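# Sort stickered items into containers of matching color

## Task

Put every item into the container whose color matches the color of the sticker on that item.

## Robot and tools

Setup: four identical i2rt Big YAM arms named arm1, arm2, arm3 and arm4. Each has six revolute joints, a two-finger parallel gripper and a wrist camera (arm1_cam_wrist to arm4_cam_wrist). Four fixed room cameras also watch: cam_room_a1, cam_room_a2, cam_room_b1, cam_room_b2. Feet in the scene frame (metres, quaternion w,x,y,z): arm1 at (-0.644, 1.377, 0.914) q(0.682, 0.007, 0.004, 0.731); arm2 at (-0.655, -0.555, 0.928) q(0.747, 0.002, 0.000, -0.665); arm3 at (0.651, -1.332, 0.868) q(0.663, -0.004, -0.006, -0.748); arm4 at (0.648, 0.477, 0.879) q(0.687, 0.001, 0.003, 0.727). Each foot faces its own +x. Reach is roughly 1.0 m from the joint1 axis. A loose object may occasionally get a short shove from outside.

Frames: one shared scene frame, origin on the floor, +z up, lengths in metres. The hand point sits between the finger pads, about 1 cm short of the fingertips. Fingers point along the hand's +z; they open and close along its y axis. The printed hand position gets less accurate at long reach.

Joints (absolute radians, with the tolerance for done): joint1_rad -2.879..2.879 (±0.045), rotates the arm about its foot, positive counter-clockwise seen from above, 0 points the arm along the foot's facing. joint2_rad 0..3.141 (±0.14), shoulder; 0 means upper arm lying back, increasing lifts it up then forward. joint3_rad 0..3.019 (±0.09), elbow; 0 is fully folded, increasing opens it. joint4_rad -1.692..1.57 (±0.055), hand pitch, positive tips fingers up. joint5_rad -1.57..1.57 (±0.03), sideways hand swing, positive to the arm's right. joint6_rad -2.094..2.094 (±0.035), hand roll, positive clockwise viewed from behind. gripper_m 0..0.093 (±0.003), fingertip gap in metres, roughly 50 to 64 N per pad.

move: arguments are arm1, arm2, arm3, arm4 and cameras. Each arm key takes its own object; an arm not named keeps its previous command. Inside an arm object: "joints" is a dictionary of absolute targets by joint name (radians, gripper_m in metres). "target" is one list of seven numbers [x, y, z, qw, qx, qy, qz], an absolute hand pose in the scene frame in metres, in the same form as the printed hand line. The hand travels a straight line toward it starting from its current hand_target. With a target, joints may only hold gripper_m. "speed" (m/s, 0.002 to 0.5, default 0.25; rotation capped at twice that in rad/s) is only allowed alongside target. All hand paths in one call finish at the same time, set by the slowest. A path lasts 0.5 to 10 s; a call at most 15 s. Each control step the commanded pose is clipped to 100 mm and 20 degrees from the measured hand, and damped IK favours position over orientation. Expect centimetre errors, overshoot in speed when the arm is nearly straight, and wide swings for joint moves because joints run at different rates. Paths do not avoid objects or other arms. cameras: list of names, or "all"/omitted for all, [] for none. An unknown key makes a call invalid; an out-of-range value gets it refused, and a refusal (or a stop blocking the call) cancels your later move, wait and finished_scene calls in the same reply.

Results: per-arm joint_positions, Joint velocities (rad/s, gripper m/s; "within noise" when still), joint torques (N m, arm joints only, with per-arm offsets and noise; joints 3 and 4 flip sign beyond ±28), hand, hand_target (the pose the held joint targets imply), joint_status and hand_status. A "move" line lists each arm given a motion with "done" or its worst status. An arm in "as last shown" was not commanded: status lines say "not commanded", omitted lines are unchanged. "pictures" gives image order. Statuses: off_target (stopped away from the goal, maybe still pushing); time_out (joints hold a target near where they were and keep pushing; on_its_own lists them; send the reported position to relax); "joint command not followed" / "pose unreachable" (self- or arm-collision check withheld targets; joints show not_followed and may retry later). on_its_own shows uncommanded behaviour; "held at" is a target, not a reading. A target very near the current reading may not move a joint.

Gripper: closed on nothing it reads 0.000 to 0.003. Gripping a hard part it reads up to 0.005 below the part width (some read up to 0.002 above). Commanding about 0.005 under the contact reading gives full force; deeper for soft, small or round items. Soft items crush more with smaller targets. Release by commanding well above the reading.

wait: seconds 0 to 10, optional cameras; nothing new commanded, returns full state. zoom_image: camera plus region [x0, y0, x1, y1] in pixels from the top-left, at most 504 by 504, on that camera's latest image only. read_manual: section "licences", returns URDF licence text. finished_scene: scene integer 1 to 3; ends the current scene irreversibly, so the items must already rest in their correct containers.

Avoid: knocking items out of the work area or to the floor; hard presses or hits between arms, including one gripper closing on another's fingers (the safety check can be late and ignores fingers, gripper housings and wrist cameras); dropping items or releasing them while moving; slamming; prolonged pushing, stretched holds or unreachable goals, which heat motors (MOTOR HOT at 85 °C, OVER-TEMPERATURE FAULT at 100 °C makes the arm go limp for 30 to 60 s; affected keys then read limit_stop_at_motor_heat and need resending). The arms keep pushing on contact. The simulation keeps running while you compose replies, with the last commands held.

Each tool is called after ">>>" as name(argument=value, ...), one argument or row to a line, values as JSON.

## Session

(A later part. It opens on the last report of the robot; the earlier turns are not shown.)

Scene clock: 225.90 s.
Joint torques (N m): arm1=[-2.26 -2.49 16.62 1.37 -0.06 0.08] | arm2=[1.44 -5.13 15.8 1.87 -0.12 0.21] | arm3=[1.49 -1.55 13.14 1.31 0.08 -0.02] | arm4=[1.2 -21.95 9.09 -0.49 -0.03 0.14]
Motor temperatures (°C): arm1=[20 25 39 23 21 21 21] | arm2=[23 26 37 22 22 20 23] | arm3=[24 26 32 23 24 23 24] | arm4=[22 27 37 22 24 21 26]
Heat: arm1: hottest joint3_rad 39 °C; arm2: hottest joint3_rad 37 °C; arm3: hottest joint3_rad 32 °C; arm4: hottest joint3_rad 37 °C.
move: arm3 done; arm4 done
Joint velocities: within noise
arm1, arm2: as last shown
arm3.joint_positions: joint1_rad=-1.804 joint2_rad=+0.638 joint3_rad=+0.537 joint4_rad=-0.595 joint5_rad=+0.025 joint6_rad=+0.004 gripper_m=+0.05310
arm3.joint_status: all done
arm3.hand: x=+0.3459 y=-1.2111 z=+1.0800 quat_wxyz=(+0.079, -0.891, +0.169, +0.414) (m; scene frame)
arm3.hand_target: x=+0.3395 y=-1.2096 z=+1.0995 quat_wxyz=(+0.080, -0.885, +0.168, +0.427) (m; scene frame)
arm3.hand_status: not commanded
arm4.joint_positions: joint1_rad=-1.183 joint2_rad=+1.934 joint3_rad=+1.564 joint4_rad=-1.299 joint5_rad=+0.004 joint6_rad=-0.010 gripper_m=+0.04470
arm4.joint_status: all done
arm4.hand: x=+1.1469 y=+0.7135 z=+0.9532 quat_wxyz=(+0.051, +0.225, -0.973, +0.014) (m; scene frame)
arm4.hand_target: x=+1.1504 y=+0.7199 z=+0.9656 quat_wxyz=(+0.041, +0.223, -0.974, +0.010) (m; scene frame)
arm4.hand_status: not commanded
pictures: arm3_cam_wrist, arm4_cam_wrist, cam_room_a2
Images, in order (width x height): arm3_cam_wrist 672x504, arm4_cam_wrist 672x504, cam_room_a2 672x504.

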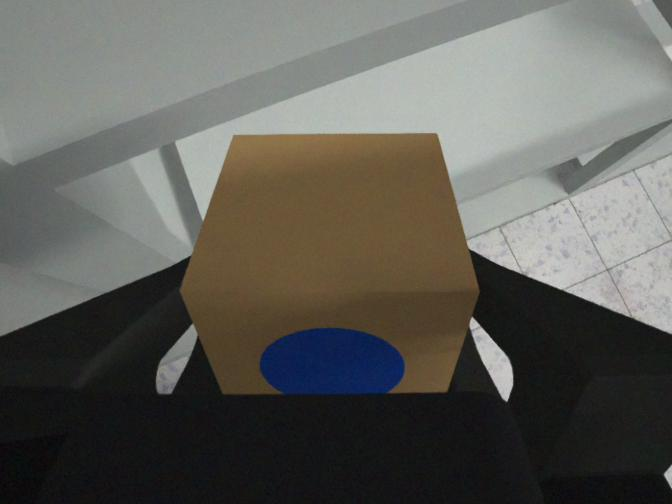

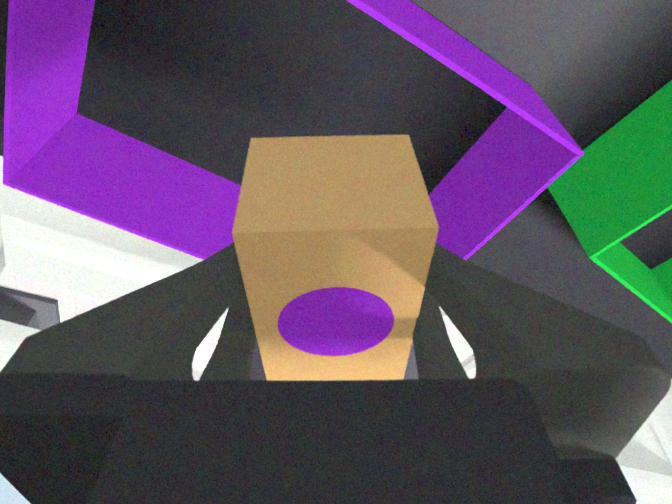

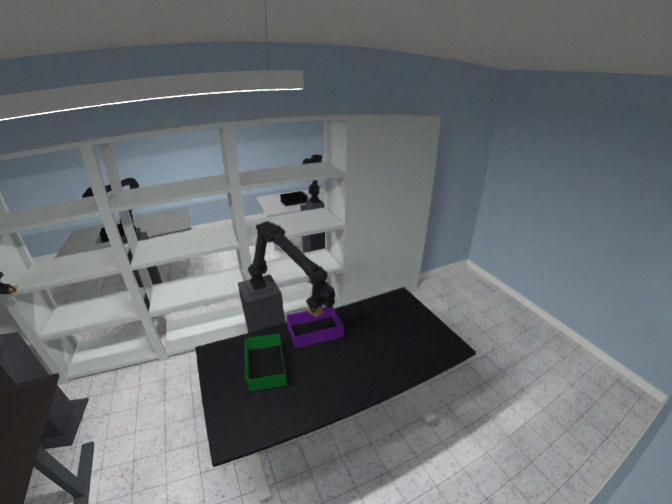

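>>> move(
  arm3={"joints":{"joint1_rad":0.2,"joint5_rad":0,"joint6_rad":0}},
  arm4={"target":[1.09,0.718,0.795,0.041,0.223,-0.974,0.010],"speed":0.25},
  cameras=["arm4_cam_wrist"],
)

>>> move(
  arm3={"joints":{"joint1_rad":1.059,"joint2_rad":2.175,"joint3_rad":2.02,"joint4_rad":-1.50}},
  arm4={"target":[1.09,0.718,0.77,0.041,0.223,-0.974,0.010],"speed":0.08},
  cameras=["arm3_cam_wrist","arm4_cam_wrist"],
)

Scene clock: 245.13 s.
Joint torques (N m): arm1=[-2.37 -2.26 16.7 1.39 -0.04 0.11] | arm2=[1.44 -5.19 15.82 1.85 -0.12 0.21] | arm3=[1.9 -1.2 13.23 1.32 0.11 -0.09] | arm4=[1.14 -19.49 6.3 0.18 -0.09 0.15]
Motor temperatures (°C): arm1=[20 24 40 23 21 21 21] | arm2=[23 25 38 22 22 20 23] | arm3=[24 25 32 23 24 23 24] | arm4=[22 28 35 22 24 21 26]
Heat: arm1: hottest joint3_rad 40 °C; arm2: hottest joint3_rad 38 °C; arm3: hottest joint3_rad 32 °C; arm4: hottest joint3_rad 35 °C.
move: arm3 done; arm4 done
Joint velocities: within noise
arm1, arm2: as last shown
arm3.joint_positions: joint1_rad=+0.191 joint2_rad=+0.638 joint3_rad=+0.537 joint4_rad=-0.595 joint5_rad=-0.002 joint6_rad=+0.004 gripper_m=+0.05313
arm3.joint_status: all done
arm3.hand: x=+0.6735 y=-1.6545 z=+1.0864 quat_wxyz=(-0.316, -0.617, -0.660, +0.292) (m; scene frame)
arm3.hand_target: x=+0.6766 y=-1.6605 z=+1.1060 quat_wxyz=(-0.326, -0.608, -0.658, +0.301) (m; scene frame)
arm3.hand_status: not commanded
arm4.joint_positions: joint1_rad=-1.133 joint2_rad=+2.041 joint3_rad=+1.243 joint4_rad=-0.866 joint5_rad=+0.000 joint6_rad=+0.034 gripper_m=+0.04470
arm4.joint_status: not commanded
arm4.hand: x=+1.0857 y=+0.7125 z=+0.7953 quat_wxyz=(+0.048, +0.227, -0.973, +0.013) (m; scene frame)
arm4.hand_target: x=+1.0900 y=+0.7180 z=+0.7951 quat_wxyz=(+0.041, +0.223, -0.974, +0.010) (m; scene frame)
arm4.hand_status: done (0.007 m and 1.0 deg from the pose sent, 0.168 m and 1.2 deg at the start)
pictures: arm4_cam_wrist
Images, in order (width x height): arm4_cam_wrist 672x504.

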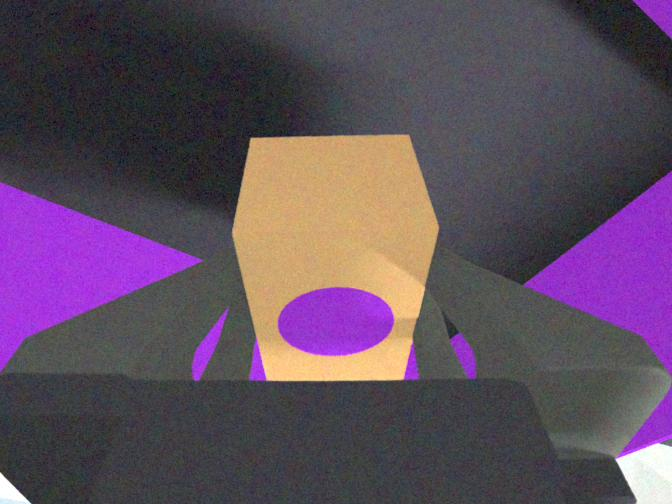

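Scene clock: 247.13 s.
Joint torques (N m): arm1=[-2.49 -1.96 16.61 1.33 -0.03 0.1] | arm2=[1.44 -5.3 15.84 1.85 -0.12 0.21] | arm3=[0.26 -25.7 12.64 -0.69 0.05 -0.09] | arm4=[0.97 -17.96 5.83 0.31 -0.04 0.19]
Motor temperatures (°C): arm1=[20 24 40 23 21 21 21] | arm2=[23 25 38 22 22 20 23] | arm3=[24 25 32 23 24 23 24] | arm4=[22 27 35 22 24 21 26]
Heat: arm1: hottest joint3_rad 40 °C; arm2: hottest joint3_rad 38 °C; arm3: hottest joint3_rad 32 °C; arm4: hottest joint3_rad 35 °C.
move: arm3 done; arm4 done
Joint velocities: within noise
arm1, arm2: as last shown
arm3.joint_positions: joint1_rad=+1.069 joint2_rad=+2.186 joint3_rad=+1.970 joint4_rad=-1.492 joint5_rad=+0.000 joint6_rad=+0.004 gripper_m=+0.05312
arm3.joint_status: all done
arm3.hand: x=+1.1665 y=-1.7014 z=+0.9480 quat_wxyz=(+0.063, -0.308, -0.949, -0.015) (m; scene frame)
arm3.hand_target: x=+1.1743 y=-1.7148 z=+0.9729 quat_wxyz=(+0.037, -0.311, -0.950, -0.007) (m; scene frame)
arm3.hand_status: not commanded
arm4.joint_positions: joint1_rad=-1.133 joint2_rad=+2.073 joint3_rad=+1.243 joint4_rad=-0.815 joint5_rad=+0.000 joint6_rad=+0.034 gripper_m=+0.04470
arm4.joint_status: not commanded
arm4.hand: x=+1.0906 y=+0.7151 z=+0.7791 quat_wxyz=(+0.039, +0.227, -0.973, +0.011) (m; scene frame)
arm4.hand_target: x=+1.0899 y=+0.7179 z=+0.7701 quat_wxyz=(+0.041, +0.223, -0.974, +0.010) (m; scene frame)
arm4.hand_status: done (0.010 m and 0.6 deg from the pose sent, 0.026 m and 1.0 deg at the start)
pictures: arm3_cam_wrist, arm4_cam_wrist
Images, in order (width x height): arm3_cam_wrist 672x504, arm4_cam_wrist 672x504.

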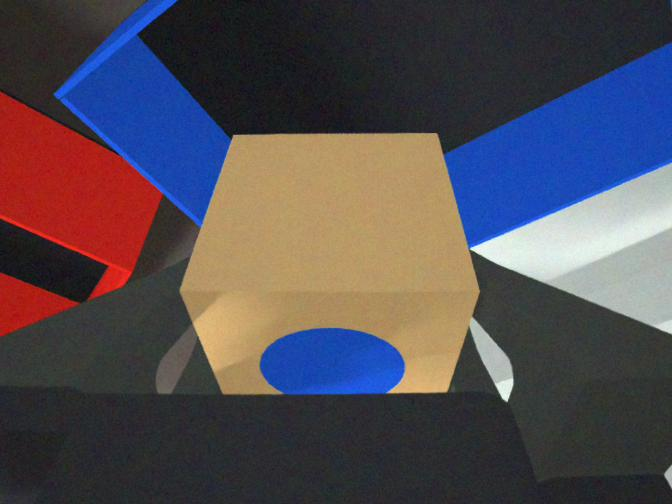

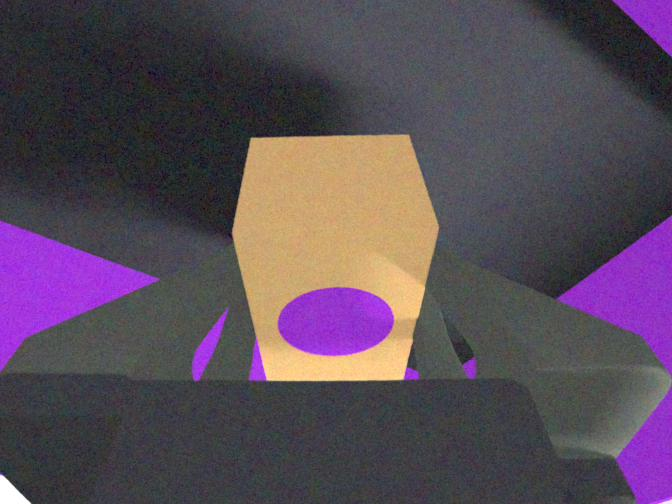

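>>> move(
  arm3={"target":[1.133,-1.727,0.797,0.05,-0.31,-0.949,-0.011],"speed":0.25},
  arm4={"target":[1.09,0.718,0.757,0.041,0.223,-0.974,0.010],"speed":0.06},
  cameras=["arm3_cam_wrist","arm4_cam_wrist"],
)

>>> move(
  arm3={"target":[1.133,-1.727,0.77,0.05,-0.31,-0.949,-0.011],"speed":0.08},
  arm4={"target":[1.09,0.718,0.745,0.041,0.223,-0.974,0.010],"speed":0.06},
  cameras=["arm3_cam_wrist","arm4_cam_wrist"],
)

Scene clock: 259.43 s.
Joint torques (N m): arm1=[-2.2 -2.32 16.8 1.36 -0.01 0.11] | arm2=[1.38 -5.25 15.84 1.89 -0.12 0.21] | arm3=[0.38 -24.94 7.64 0.01 0.13 -0.11] | arm4=[1.2 -18.14 5.68 0.24 -0.03 0.19]
Motor temperatures (°C): arm1=[20 24 41 23 21 21 21] | arm2=[23 25 39 22 22 20 23] | arm3=[24 26 33 23 24 23 24] | arm4=[22 26 33 22 24 21 26]
Heat: arm1: hottest joint3_rad 41 °C; arm2: hottest joint3_rad 39 °C; arm3: hottest joint3_rad 33 °C; arm4: hottest joint3_rad 33 °C.
move: arm3 done; arm4 off_target
Joint velocities: within noise
arm1, arm2: as last shown
arm3.joint_positions: joint1_rad=+1.018 joint2_rad=+2.305 joint3_rad=+1.744 joint4_rad=-1.138 joint5_rad=+0.003 joint6_rad=-0.044 gripper_m=+0.05312
arm3.joint_status: not commanded
arm3.hand: x=+1.1335 y=-1.7188 z=+0.7923 quat_wxyz=(+0.058, -0.309, -0.949, -0.015) (m; scene frame)
arm3.hand_target: x=+1.1329 y=-1.7268 z=+0.7969 quat_wxyz=(+0.050, -0.310, -0.949, -0.011) (m; scene frame)
arm3.hand_status: done (0.010 m and 1.0 deg from the pose sent, 0.157 m and 1.5 deg at the start)
arm4.joint_positions: joint1_rad=-1.133 joint2_rad=+2.093 joint3_rad=+1.243 joint4_rad=-0.789 joint5_rad=+0.000 joint6_rad=+0.035 gripper_m=+0.04470
arm4.joint_status: not commanded
arm4.hand: x=+1.0918 y=+0.7157 z=+0.7685 quat_wxyz=(+0.036, +0.227, -0.973, +0.010) (m; scene frame)
arm4.hand_target: x=+1.0899 y=+0.7179 z=+0.7573 quat_wxyz=(+0.041, +0.223, -0.974, +0.010) (m; scene frame)
arm4.hand_status: off_target (0.012 m and 0.7 deg from the pose sent, 0.022 m and 0.6 deg at the start)
pictures: arm3_cam_wrist, arm4_cam_wrist
Images, in order (width x height): arm3_cam_wrist 672x504, arm4_cam_wrist 672x504.

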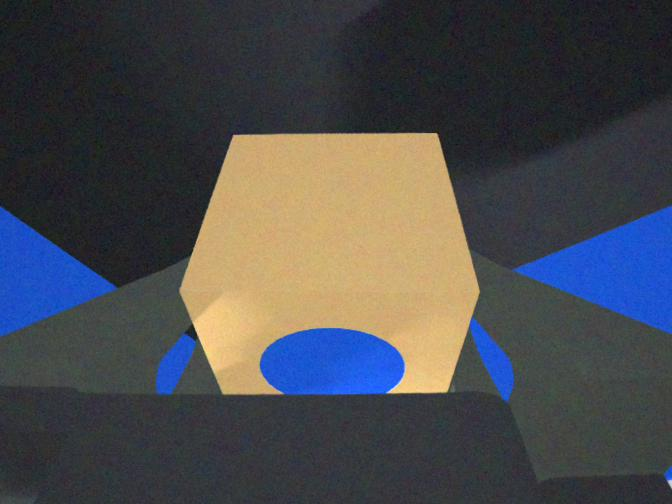

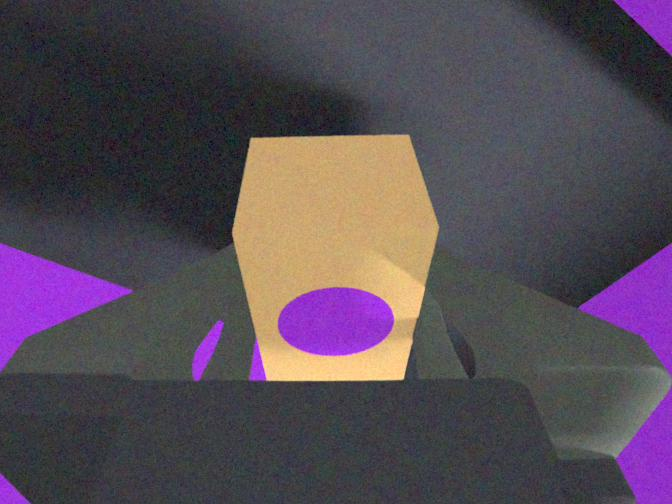

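Scene clock: 260.50 s.
Joint torques (N m): arm1=[-1.96 -2.02 16.53 1.44 -0.07 0.13] | arm2=[1.44 -5.13 15.8 1.88 -0.12 0.21] | arm3=[0.32 -23.24 7.04 0.13 0.12 -0.11] | arm4=[1.03 -18.14 5.56 0.32 -0.05 0.19]
Motor temperatures (°C): arm1=[20 24 41 23 21 21 21] | arm2=[23 25 39 22 22 20 23] | arm3=[24 26 33 23 24 23 24] | arm4=[22 26 33 22 24 21 26]
Heat: arm1: hottest joint3_rad 41 °C; arm2: hottest joint3_rad 39 °C; arm3: hottest joint3_rad 33 °C; arm4: hottest joint3_rad 33 °C.
move: arm3 off_target; arm4 off_target
Joint velocities: within noise
arm1.joint_positions: joint1_rad=-2.242 joint2_rad=+0.893 joint3_rad=+0.951 joint4_rad=-0.591 joint5_rad=+0.000 joint6_rad=-0.001 gripper_m=+0.07998
arm1.joint_status: not commanded
arm1.hand: x=-0.2839 y=+1.1321 z=+1.2729 quat_wxyz=(-0.467, -0.257, -0.833, +0.148) (m; scene frame)
arm1.hand_target: x=-0.2801 y=+1.1278 z=+1.2974 quat_wxyz=(-0.481, -0.259, -0.824, +0.151) (m; scene frame)
arm1.hand_status: not commanded
arm2.joint_positions: joint1_rad=+0.904 joint2_rad=+0.888 joint3_rad=+0.957 joint4_rad=-0.586 joint5_rad=+0.005 joint6_rad=-0.004 gripper_m=+0.08494
arm2.joint_status: not commanded
arm2.hand: x=-0.2895 y=-0.7826 z=+1.2998 quat_wxyz=(-0.483, -0.235, -0.832, +0.138) (m; scene frame)
arm2.hand_target: x=-0.2831 y=-0.7819 z=+1.3176 quat_wxyz=(-0.492, -0.236, -0.827, +0.134) (m; scene frame)
arm2.hand_status: not commanded
arm3.joint_positions: joint1_rad=+1.018 joint2_rad=+2.324 joint3_rad=+1.744 joint4_rad=-1.093 joint5_rad=+0.003 joint6_rad=-0.044 gripper_m=+0.05312
arm3.joint_status: not commanded
arm3.hand: x=+1.1388 y=-1.7231 z=+0.7796 quat_wxyz=(+0.046, -0.309, -0.950, -0.010) (m; scene frame)
arm3.hand_target: x=+1.1329 y=-1.7267 z=+0.7700 quat_wxyz=(+0.050, -0.310, -0.949, -0.011) (m; scene frame)
arm3.hand_status: off_target (0.012 m and 0.5 deg from the pose sent, 0.024 m and 1.0 deg at the start)
arm4.joint_positions: joint1_rad=-1.133 joint2_rad=+2.120 joint3_rad=+1.243 joint4_rad=-0.766 joint5_rad=+0.000 joint6_rad=+0.035 gripper_m=+0.04470
arm4.joint_status: not commanded
arm4.hand: x=+1.0911 y=+0.7153 z=+0.7554 quat_wxyz=(+0.038, +0.227, -0.973, +0.010) (m; scene frame)
arm4.hand_target: x=+1.0899 y=+0.7179 z=+0.7452 quat_wxyz=(+0.041, +0.223, -0.974, +0.010) (m; scene frame)
arm4.hand_status: off_target (0.011 m and 0.6 deg from the pose sent, 0.024 m and 0.7 deg at the start)
pictures: arm3_cam_wrist, arm4_cam_wrist
Images, in order (width x height): arm3_cam_wrist 672x504, arm4_cam_wrist 672x504.

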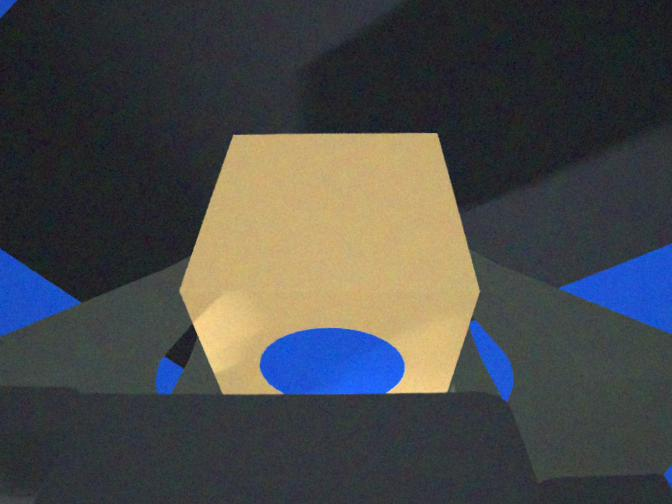

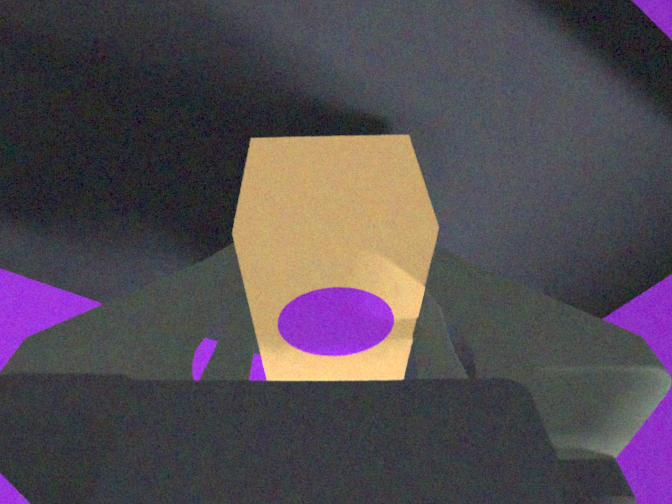

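>>> move(
  arm3={"target":[1.133,-1.727,0.757,0.05,-0.31,-0.949,-0.011],"speed":0.08},
  arm4={"target":[1.09,0.718,0.733,0.041,0.223,-0.974,0.010],"speed":0.06},
  cameras=["arm4_cam_wrist"],
)

>>> move(
  arm3={"target":[1.133,-1.727,0.746,0.05,-0.31,-0.949,-0.011],"speed":0.06},
  cameras=["arm3_cam_wrist","arm4_cam_wrist"],
)

Scene clock: 265.10 s.
Joint torques (N m): arm1=[-2.14 -2.32 16.53 1.47 -0.01 0.13] | arm2=[1.38 -5.13 15.83 1.85 -0.11 0.21] | arm3=[0.32 -23.41 6.83 0.1 0.11 -0.11] | arm4=[0.79 -17.49 5.49 0.57 -0.03 0.17]
Motor temperatures (°C): arm1=[20 24 41 23 21 21 21] | arm2=[23 25 39 22 22 20 23] | arm3=[24 26 33 23 24 23 24] | arm4=[22 26 33 22 24 21 26]
Heat: arm1: hottest joint3_rad 41 °C; arm2: hottest joint3_rad 39 °C; arm3: hottest joint3_rad 33 °C; arm4: hottest joint3_rad 33 °C.
move: arm3 off_target; arm4 off_target
Joint velocities: within noise
arm1, arm2: as last shown
arm3.joint_positions: joint1_rad=+1.018 joint2_rad=+2.344 joint3_rad=+1.744 joint4_rad=-1.072 joint5_rad=+0.003 joint6_rad=-0.044 gripper_m=+0.05312
arm3.joint_status: not commanded
arm3.hand: x=+1.1393 y=-1.7237 z=+0.7671 quat_wxyz=(+0.045, -0.309, -0.950, -0.010) (m; scene frame)
arm3.hand_target: x=+1.1329 y=-1.7267 z=+0.7570 quat_wxyz=(+0.050, -0.310, -0.949, -0.011) (m; scene frame)
arm3.hand_status: off_target (0.012 m and 0.6 deg from the pose sent, 0.024 m and 0.5 deg at the start)
arm4.joint_positions: joint1_rad=-1.133 joint2_rad=+2.132 joint3_rad=+1.243 joint4_rad=-0.749 joint5_rad=+0.000 joint6_rad=+0.035 gripper_m=+0.04470
arm4.joint_status: not commanded
arm4.hand: x=+1.0921 y=+0.7158 z=+0.7494 quat_wxyz=(+0.035, +0.227, -0.973, +0.010) (m; scene frame)
arm4.hand_target: x=+1.0897 y=+0.7177 z=+0.7335 quat_wxyz=(+0.041, +0.223, -0.974, +0.010) (m; scene frame)
arm4.hand_status: off_target (0.017 m and 0.8 deg from the pose sent, 0.023 m and 0.6 deg at the start)
pictures: arm4_cam_wrist
Images, in order (width x height): arm4_cam_wrist 672x504.

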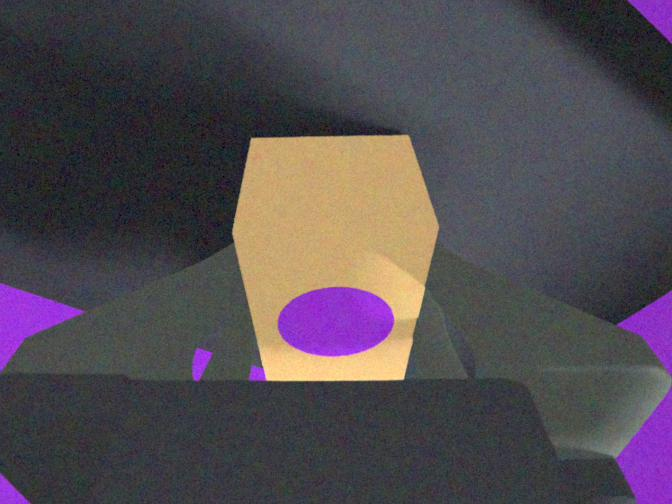

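Scene clock: 266.07 s.
Joint torques (N m): arm1=[-2.08 -2.55 16.65 1.35 -0.08 0.11] | arm2=[1.38 -5.07 15.82 1.87 -0.11 0.22] | arm3=[0.44 -22.42 6.72 0.27 0.1 -0.11] | arm4=[1.2 -17.2 5.6 0.53 -0.02 0.15]
Motor temperatures (°C): arm1=[20 24 41 23 21 21 21] | arm2=[23 25 39 22 22 20 23] | arm3=[24 26 33 23 24 23 24] | arm4=[22 26 33 22 24 21 26]
Heat: arm1: hottest joint3_rad 41 °C; arm2: hottest joint3_rad 39 °C; arm3: hottest joint3_rad 33 °C; arm4: hottest joint3_rad 33 °C.
move: arm3 off_target
Joint velocities: within noise
arm1, arm2, arm4: as last shown
arm3.joint_positions: joint1_rad=+1.018 joint2_rad=+2.352 joint3_rad=+1.744 joint4_rad=-1.058 joint5_rad=+0.004 joint6_rad=-0.044 gripper_m=+0.05312
arm3.joint_status: not commanded
arm3.hand: x=+1.1407 y=-1.7249 z=+0.7624 quat_wxyz=(+0.042, -0.309, -0.950, -0.009) (m; scene frame)
arm3.hand_target: x=+1.1328 y=-1.7265 z=+0.7462 quat_wxyz=(+0.050, -0.310, -0.949, -0.011) (m; scene frame)
arm3.hand_status: off_target (0.018 m and 1.0 deg from the pose sent, 0.022 m and 0.6 deg at the start)
arm4.joint_positions: joint1_rad=-1.133 joint2_rad=+2.132 joint3_rad=+1.243 joint4_rad=-0.749 joint5_rad=+0.000 joint6_rad=+0.036 gripper_m=+0.04470
pictures: arm3_cam_wrist, arm4_cam_wrist
Images, in order (width x height): arm3_cam_wrist 672x504, arm4_cam_wrist 672x504.

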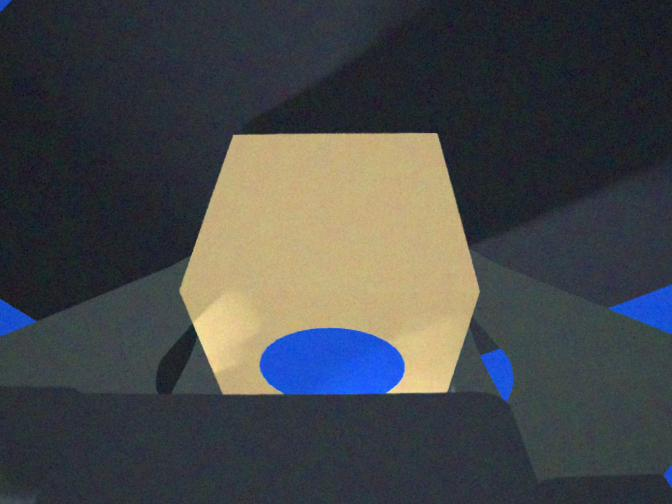

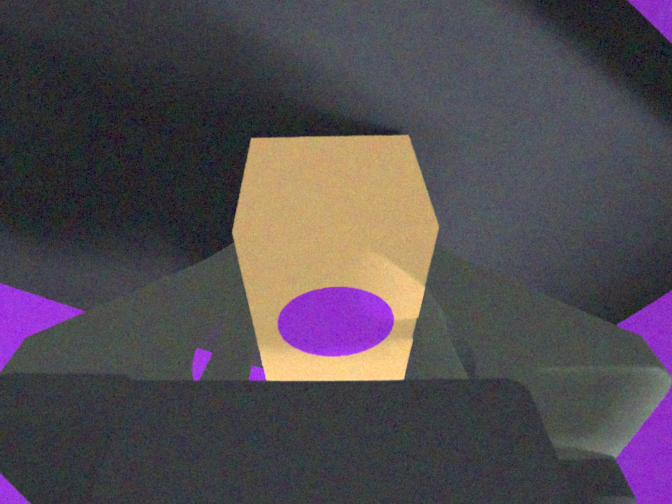

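>>> move(
  arm3={"target":[1.133,-1.727,0.738,0.05,-0.31,-0.949,-0.011],"speed":0.06},
  arm4={"target":[1.09,0.718,0.726,0.041,0.223,-0.974,0.010],"speed":0.06},
  cameras=[],
)

Scene clock: 270.37 s.
Joint torques (N m): arm1=[-1.96 -1.85 16.65 1.25 -0.03 0.1] | arm2=[1.55 -5.01 15.82 1.89 -0.13 0.21] | arm3=[0.5 -21.48 6.6 0.7 0.09 -0.11] | arm4=[1.08 -16.15 5.55 0.77 -0.06 0.17]
Motor temperatures (°C): arm1=[20 24 41 23 21 21 21] | arm2=[23 25 39 22 22 20 23] | arm3=[24 26 32 23 24 23 25] | arm4=[22 26 33 22 24 21 26]
Heat: arm1: hottest joint3_rad 41 °C; arm2: hottest joint3_rad 39 °C; arm3: hottest joint3_rad 32 °C; arm4: hottest joint3_rad 33 °C.
move: arm3 off_target; arm4 off_target
Joint velocities: within noise
arm1, arm2: as last shown
arm3.joint_positions: joint1_rad=+1.018 joint2_rad=+2.352 joint3_rad=+1.744 joint4_rad=-1.055 joint5_rad=+0.004 joint6_rad=-0.044 gripper_m=+0.05312
arm3.joint_status: not commanded
arm3.hand: x=+1.1411 y=-1.7253 z=+0.7619 quat_wxyz=(+0.041, -0.309, -0.950, -0.008) (m; scene frame)
arm3.hand_target: x=+1.1325 y=-1.7262 z=+0.7386 quat_wxyz=(+0.050, -0.310, -0.949, -0.011) (m; scene frame)
arm3.hand_status: off_target (0.025 m and 1.1 deg from the pose sent, 0.026 m and 1.0 deg at the start)
arm4.joint_positions: joint1_rad=-1.133 joint2_rad=+2.132 joint3_rad=+1.243 joint4_rad=-0.748 joint5_rad=+0.000 joint6_rad=+0.037 gripper_m=+0.04470
arm4.joint_status: not commanded
arm4.hand: x=+1.0923 y=+0.7160 z=+0.7494 quat_wxyz=(+0.035, +0.226, -0.973, +0.010) (m; scene frame)
arm4.hand_target: x=+1.0892 y=+0.7175 z=+0.7270 quat_wxyz=(+0.041, +0.223, -0.974, +0.010) (m; scene frame)
arm4.hand_status: off_target (0.024 m and 0.8 deg from the pose sent, 0.024 m and 0.8 deg at the start)
pictures: none
No camera images: "cameras" was empty.

Contact on both. Release, then rise.

>>> move(
  arm3={"joints":{"joint2_rad":2.345,"joint3_rad":1.755,"joint4_rad":-1.055,"gripper_m":0.083}},
  arm4={"joints":{"joint2_rad":2.125,"joint3_rad":1.255,"joint4_rad":-0.748,"gripper_m":0.075}},
  cameras=["arm3_cam_wrist","arm4_cam_wrist"],
)

>>> move(
  arm3={"target":[1.137,-1.727,0.92,0.042,-0.31,-0.949,-0.009],"speed":0.3},
  arm4={"target":[1.091,0.718,0.92,0.038,0.225,-0.974,0.010],"speed":0.3},
  cameras=["arm3_cam_wrist","arm4_cam_wrist","cam_room_a1","cam_room_a2"],
)

Scene clock: 275.90 s.
Joint torques (N m): arm1=[-2.55 -1.79 16.38 1.25 -0.03 0.13] | arm2=[1.32 -5.13 15.8 1.84 -0.12 0.2] | arm3=[0.44 -25.47 8.02 -0.25 0.1 -0.11] | arm4=[1.49 -21.19 5.85 -0.18 -0.05 0.11]
Motor temperatures (°C): arm1=[20 24 41 23 21 21 21] | arm2=[23 25 39 22 22 20 23] | arm3=[24 26 32 23 24 23 25] | arm4=[22 26 32 22 24 21 26]
Heat: arm1: hottest joint3_rad 41 °C; arm2: hottest joint3_rad 39 °C; arm3: hottest joint3_rad 32 °C; arm4: hottest joint3_rad 32 °C.
move: arm3 done; arm4 done
Joint velocities: within noise
arm1, arm2: as last shown
arm3.joint_positions: joint1_rad=+1.018 joint2_rad=+2.352 joint3_rad=+1.744 joint4_rad=-1.055 joint5_rad=+0.004 joint6_rad=-0.044 gripper_m=+0.08297
arm3.joint_status: all done
arm3.hand: x=+1.1411 y=-1.7253 z=+0.7619 quat_wxyz=(+0.041, -0.309, -0.950, -0.008) (m; scene frame)
arm3.hand_target: x=+1.1425 y=-1.7339 z=+0.7697 quat_wxyz=(+0.033, -0.310, -0.950, -0.005) (m; scene frame)
arm3.hand_status: not commanded
arm4.joint_positions: joint1_rad=-1.133 joint2_rad=+2.134 joint3_rad=+1.243 joint4_rad=-0.744 joint5_rad=-0.001 joint6_rad=+0.037 gripper_m=+0.07491
arm4.joint_status: all done
arm4.hand: x=+1.0927 y=+0.7162 z=+0.7484 quat_wxyz=(+0.034, +0.226, -0.973, +0.009) (m; scene frame)
arm4.hand_target: x=+1.0983 y=+0.7224 z=+0.7553 quat_wxyz=(+0.026, +0.223, -0.974, +0.006) (m; scene frame)
arm4.hand_status: not commanded
pictures: arm3_cam_wrist, arm4_cam_wrist
Images, in order (width x height): arm3_cam_wrist 672x504, arm4_cam_wrist 672x504.

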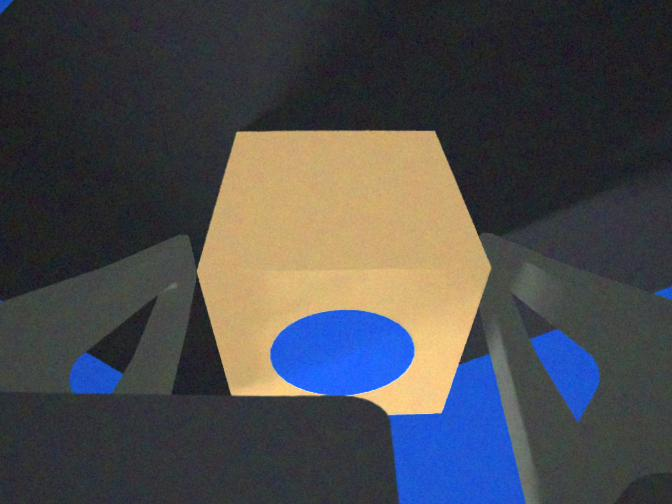

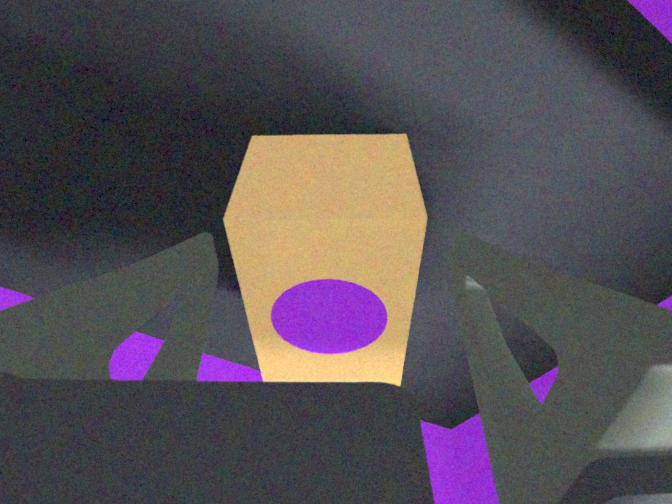

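Scene clock: 277.20 s.
Joint torques (N m): arm1=[-1.55 -2.26 16.53 1.32 -0.03 0.09] | arm2=[1.38 -5.07 15.83 1.88 -0.12 0.2] | arm3=[0.44 -22.59 11.1 -0.65 0.04 -0.11] | arm4=[1.32 -17.61 8.88 -0.49 0.04 0.1]
Motor temperatures (°C): arm1=[20 24 42 23 21 21 21] | arm2=[23 25 39 22 22 20 23] | arm3=[24 26 32 23 24 23 24] | arm4=[22 26 32 22 24 21 26]
Heat: arm1: hottest joint3_rad 42 °C; arm2: hottest joint3_rad 39 °C; arm3: hottest joint3_rad 32 °C; arm4: hottest joint3_rad 32 °C.
move: arm3 off_target; arm4 done
Joint velocities: within noise
arm1, arm2: as last shown
arm3.joint_positions: joint1_rad=+1.018 joint2_rad=+2.141 joint3_rad=+1.804 joint4_rad=-1.342 joint5_rad=+0.004 joint6_rad=-0.044 gripper_m=+0.08297
arm3.joint_status: not commanded
arm3.hand: x=+1.1328 y=-1.7166 z=+0.9150 quat_wxyz=(+0.049, -0.309, -0.950, -0.011) (m; scene frame)
arm3.hand_target: x=+1.1368 y=-1.7267 z=+0.9201 quat_wxyz=(+0.042, -0.310, -0.950, -0.009) (m; scene frame)
arm3.hand_status: off_target (0.012 m and 0.8 deg from the pose sent, 0.158 m and 0.2 deg at the start)
arm4.joint_positions: joint1_rad=-1.133 joint2_rad=+1.834 joint3_rad=+1.301 joint4_rad=-1.118 joint5_rad=-0.001 joint6_rad=+0.037 gripper_m=+0.07491
arm4.joint_status: not commanded
arm4.hand: x=+1.0842 y=+0.7118 z=+0.9157 quat_wxyz=(+0.041, +0.226, -0.973, +0.011) (m; scene frame)
arm4.hand_target: x=+1.0909 y=+0.7179 z=+0.9200 quat_wxyz=(+0.038, +0.225, -0.974, +0.010) (m; scene frame)
arm4.hand_status: done (0.010 m and 0.4 deg from the pose sent, 0.172 m and 0.5 deg at the start)
pictures: arm3_cam_wrist, arm4_cam_wrist, cam_room_a1, cam_room_a2
Images, in order (width x height): arm3_cam_wrist 672x504, arm4_cam_wrist 672x504, cam_room_a1 672x504, cam_room_a2 672x504.

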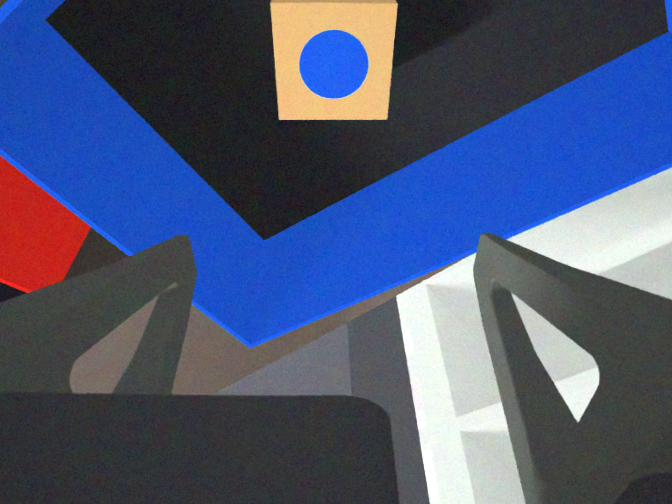

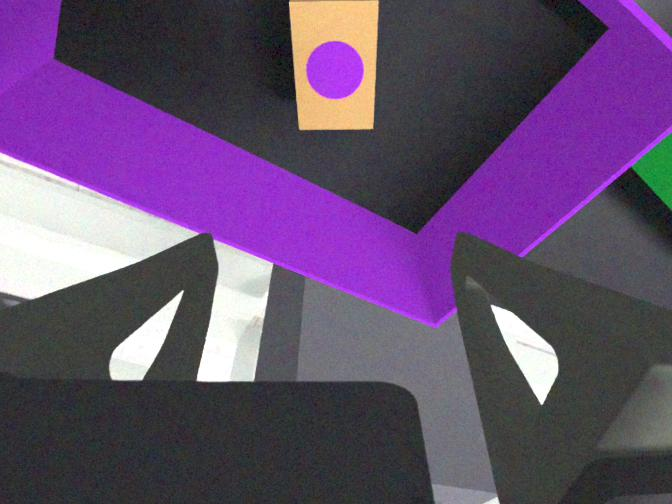

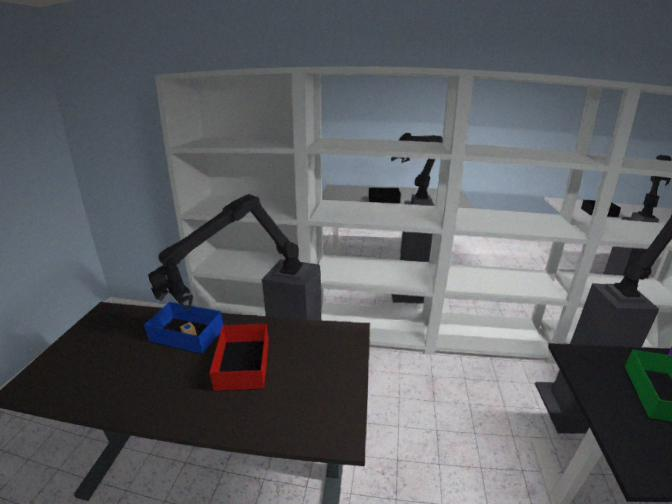

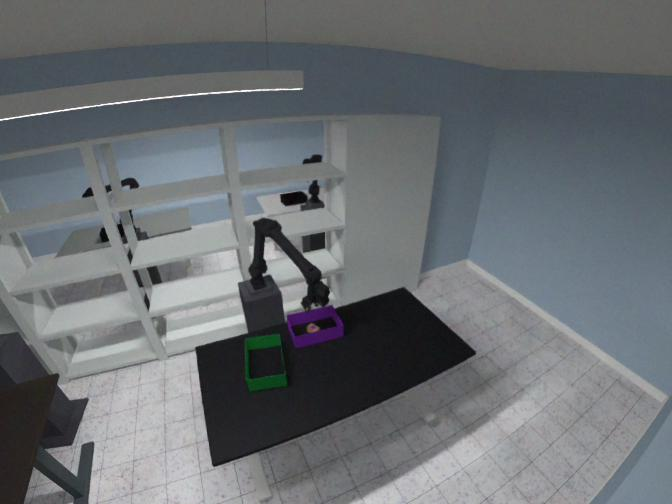

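>>> finished_scene(
  scene=3,
)

The scene is finished: the task was done.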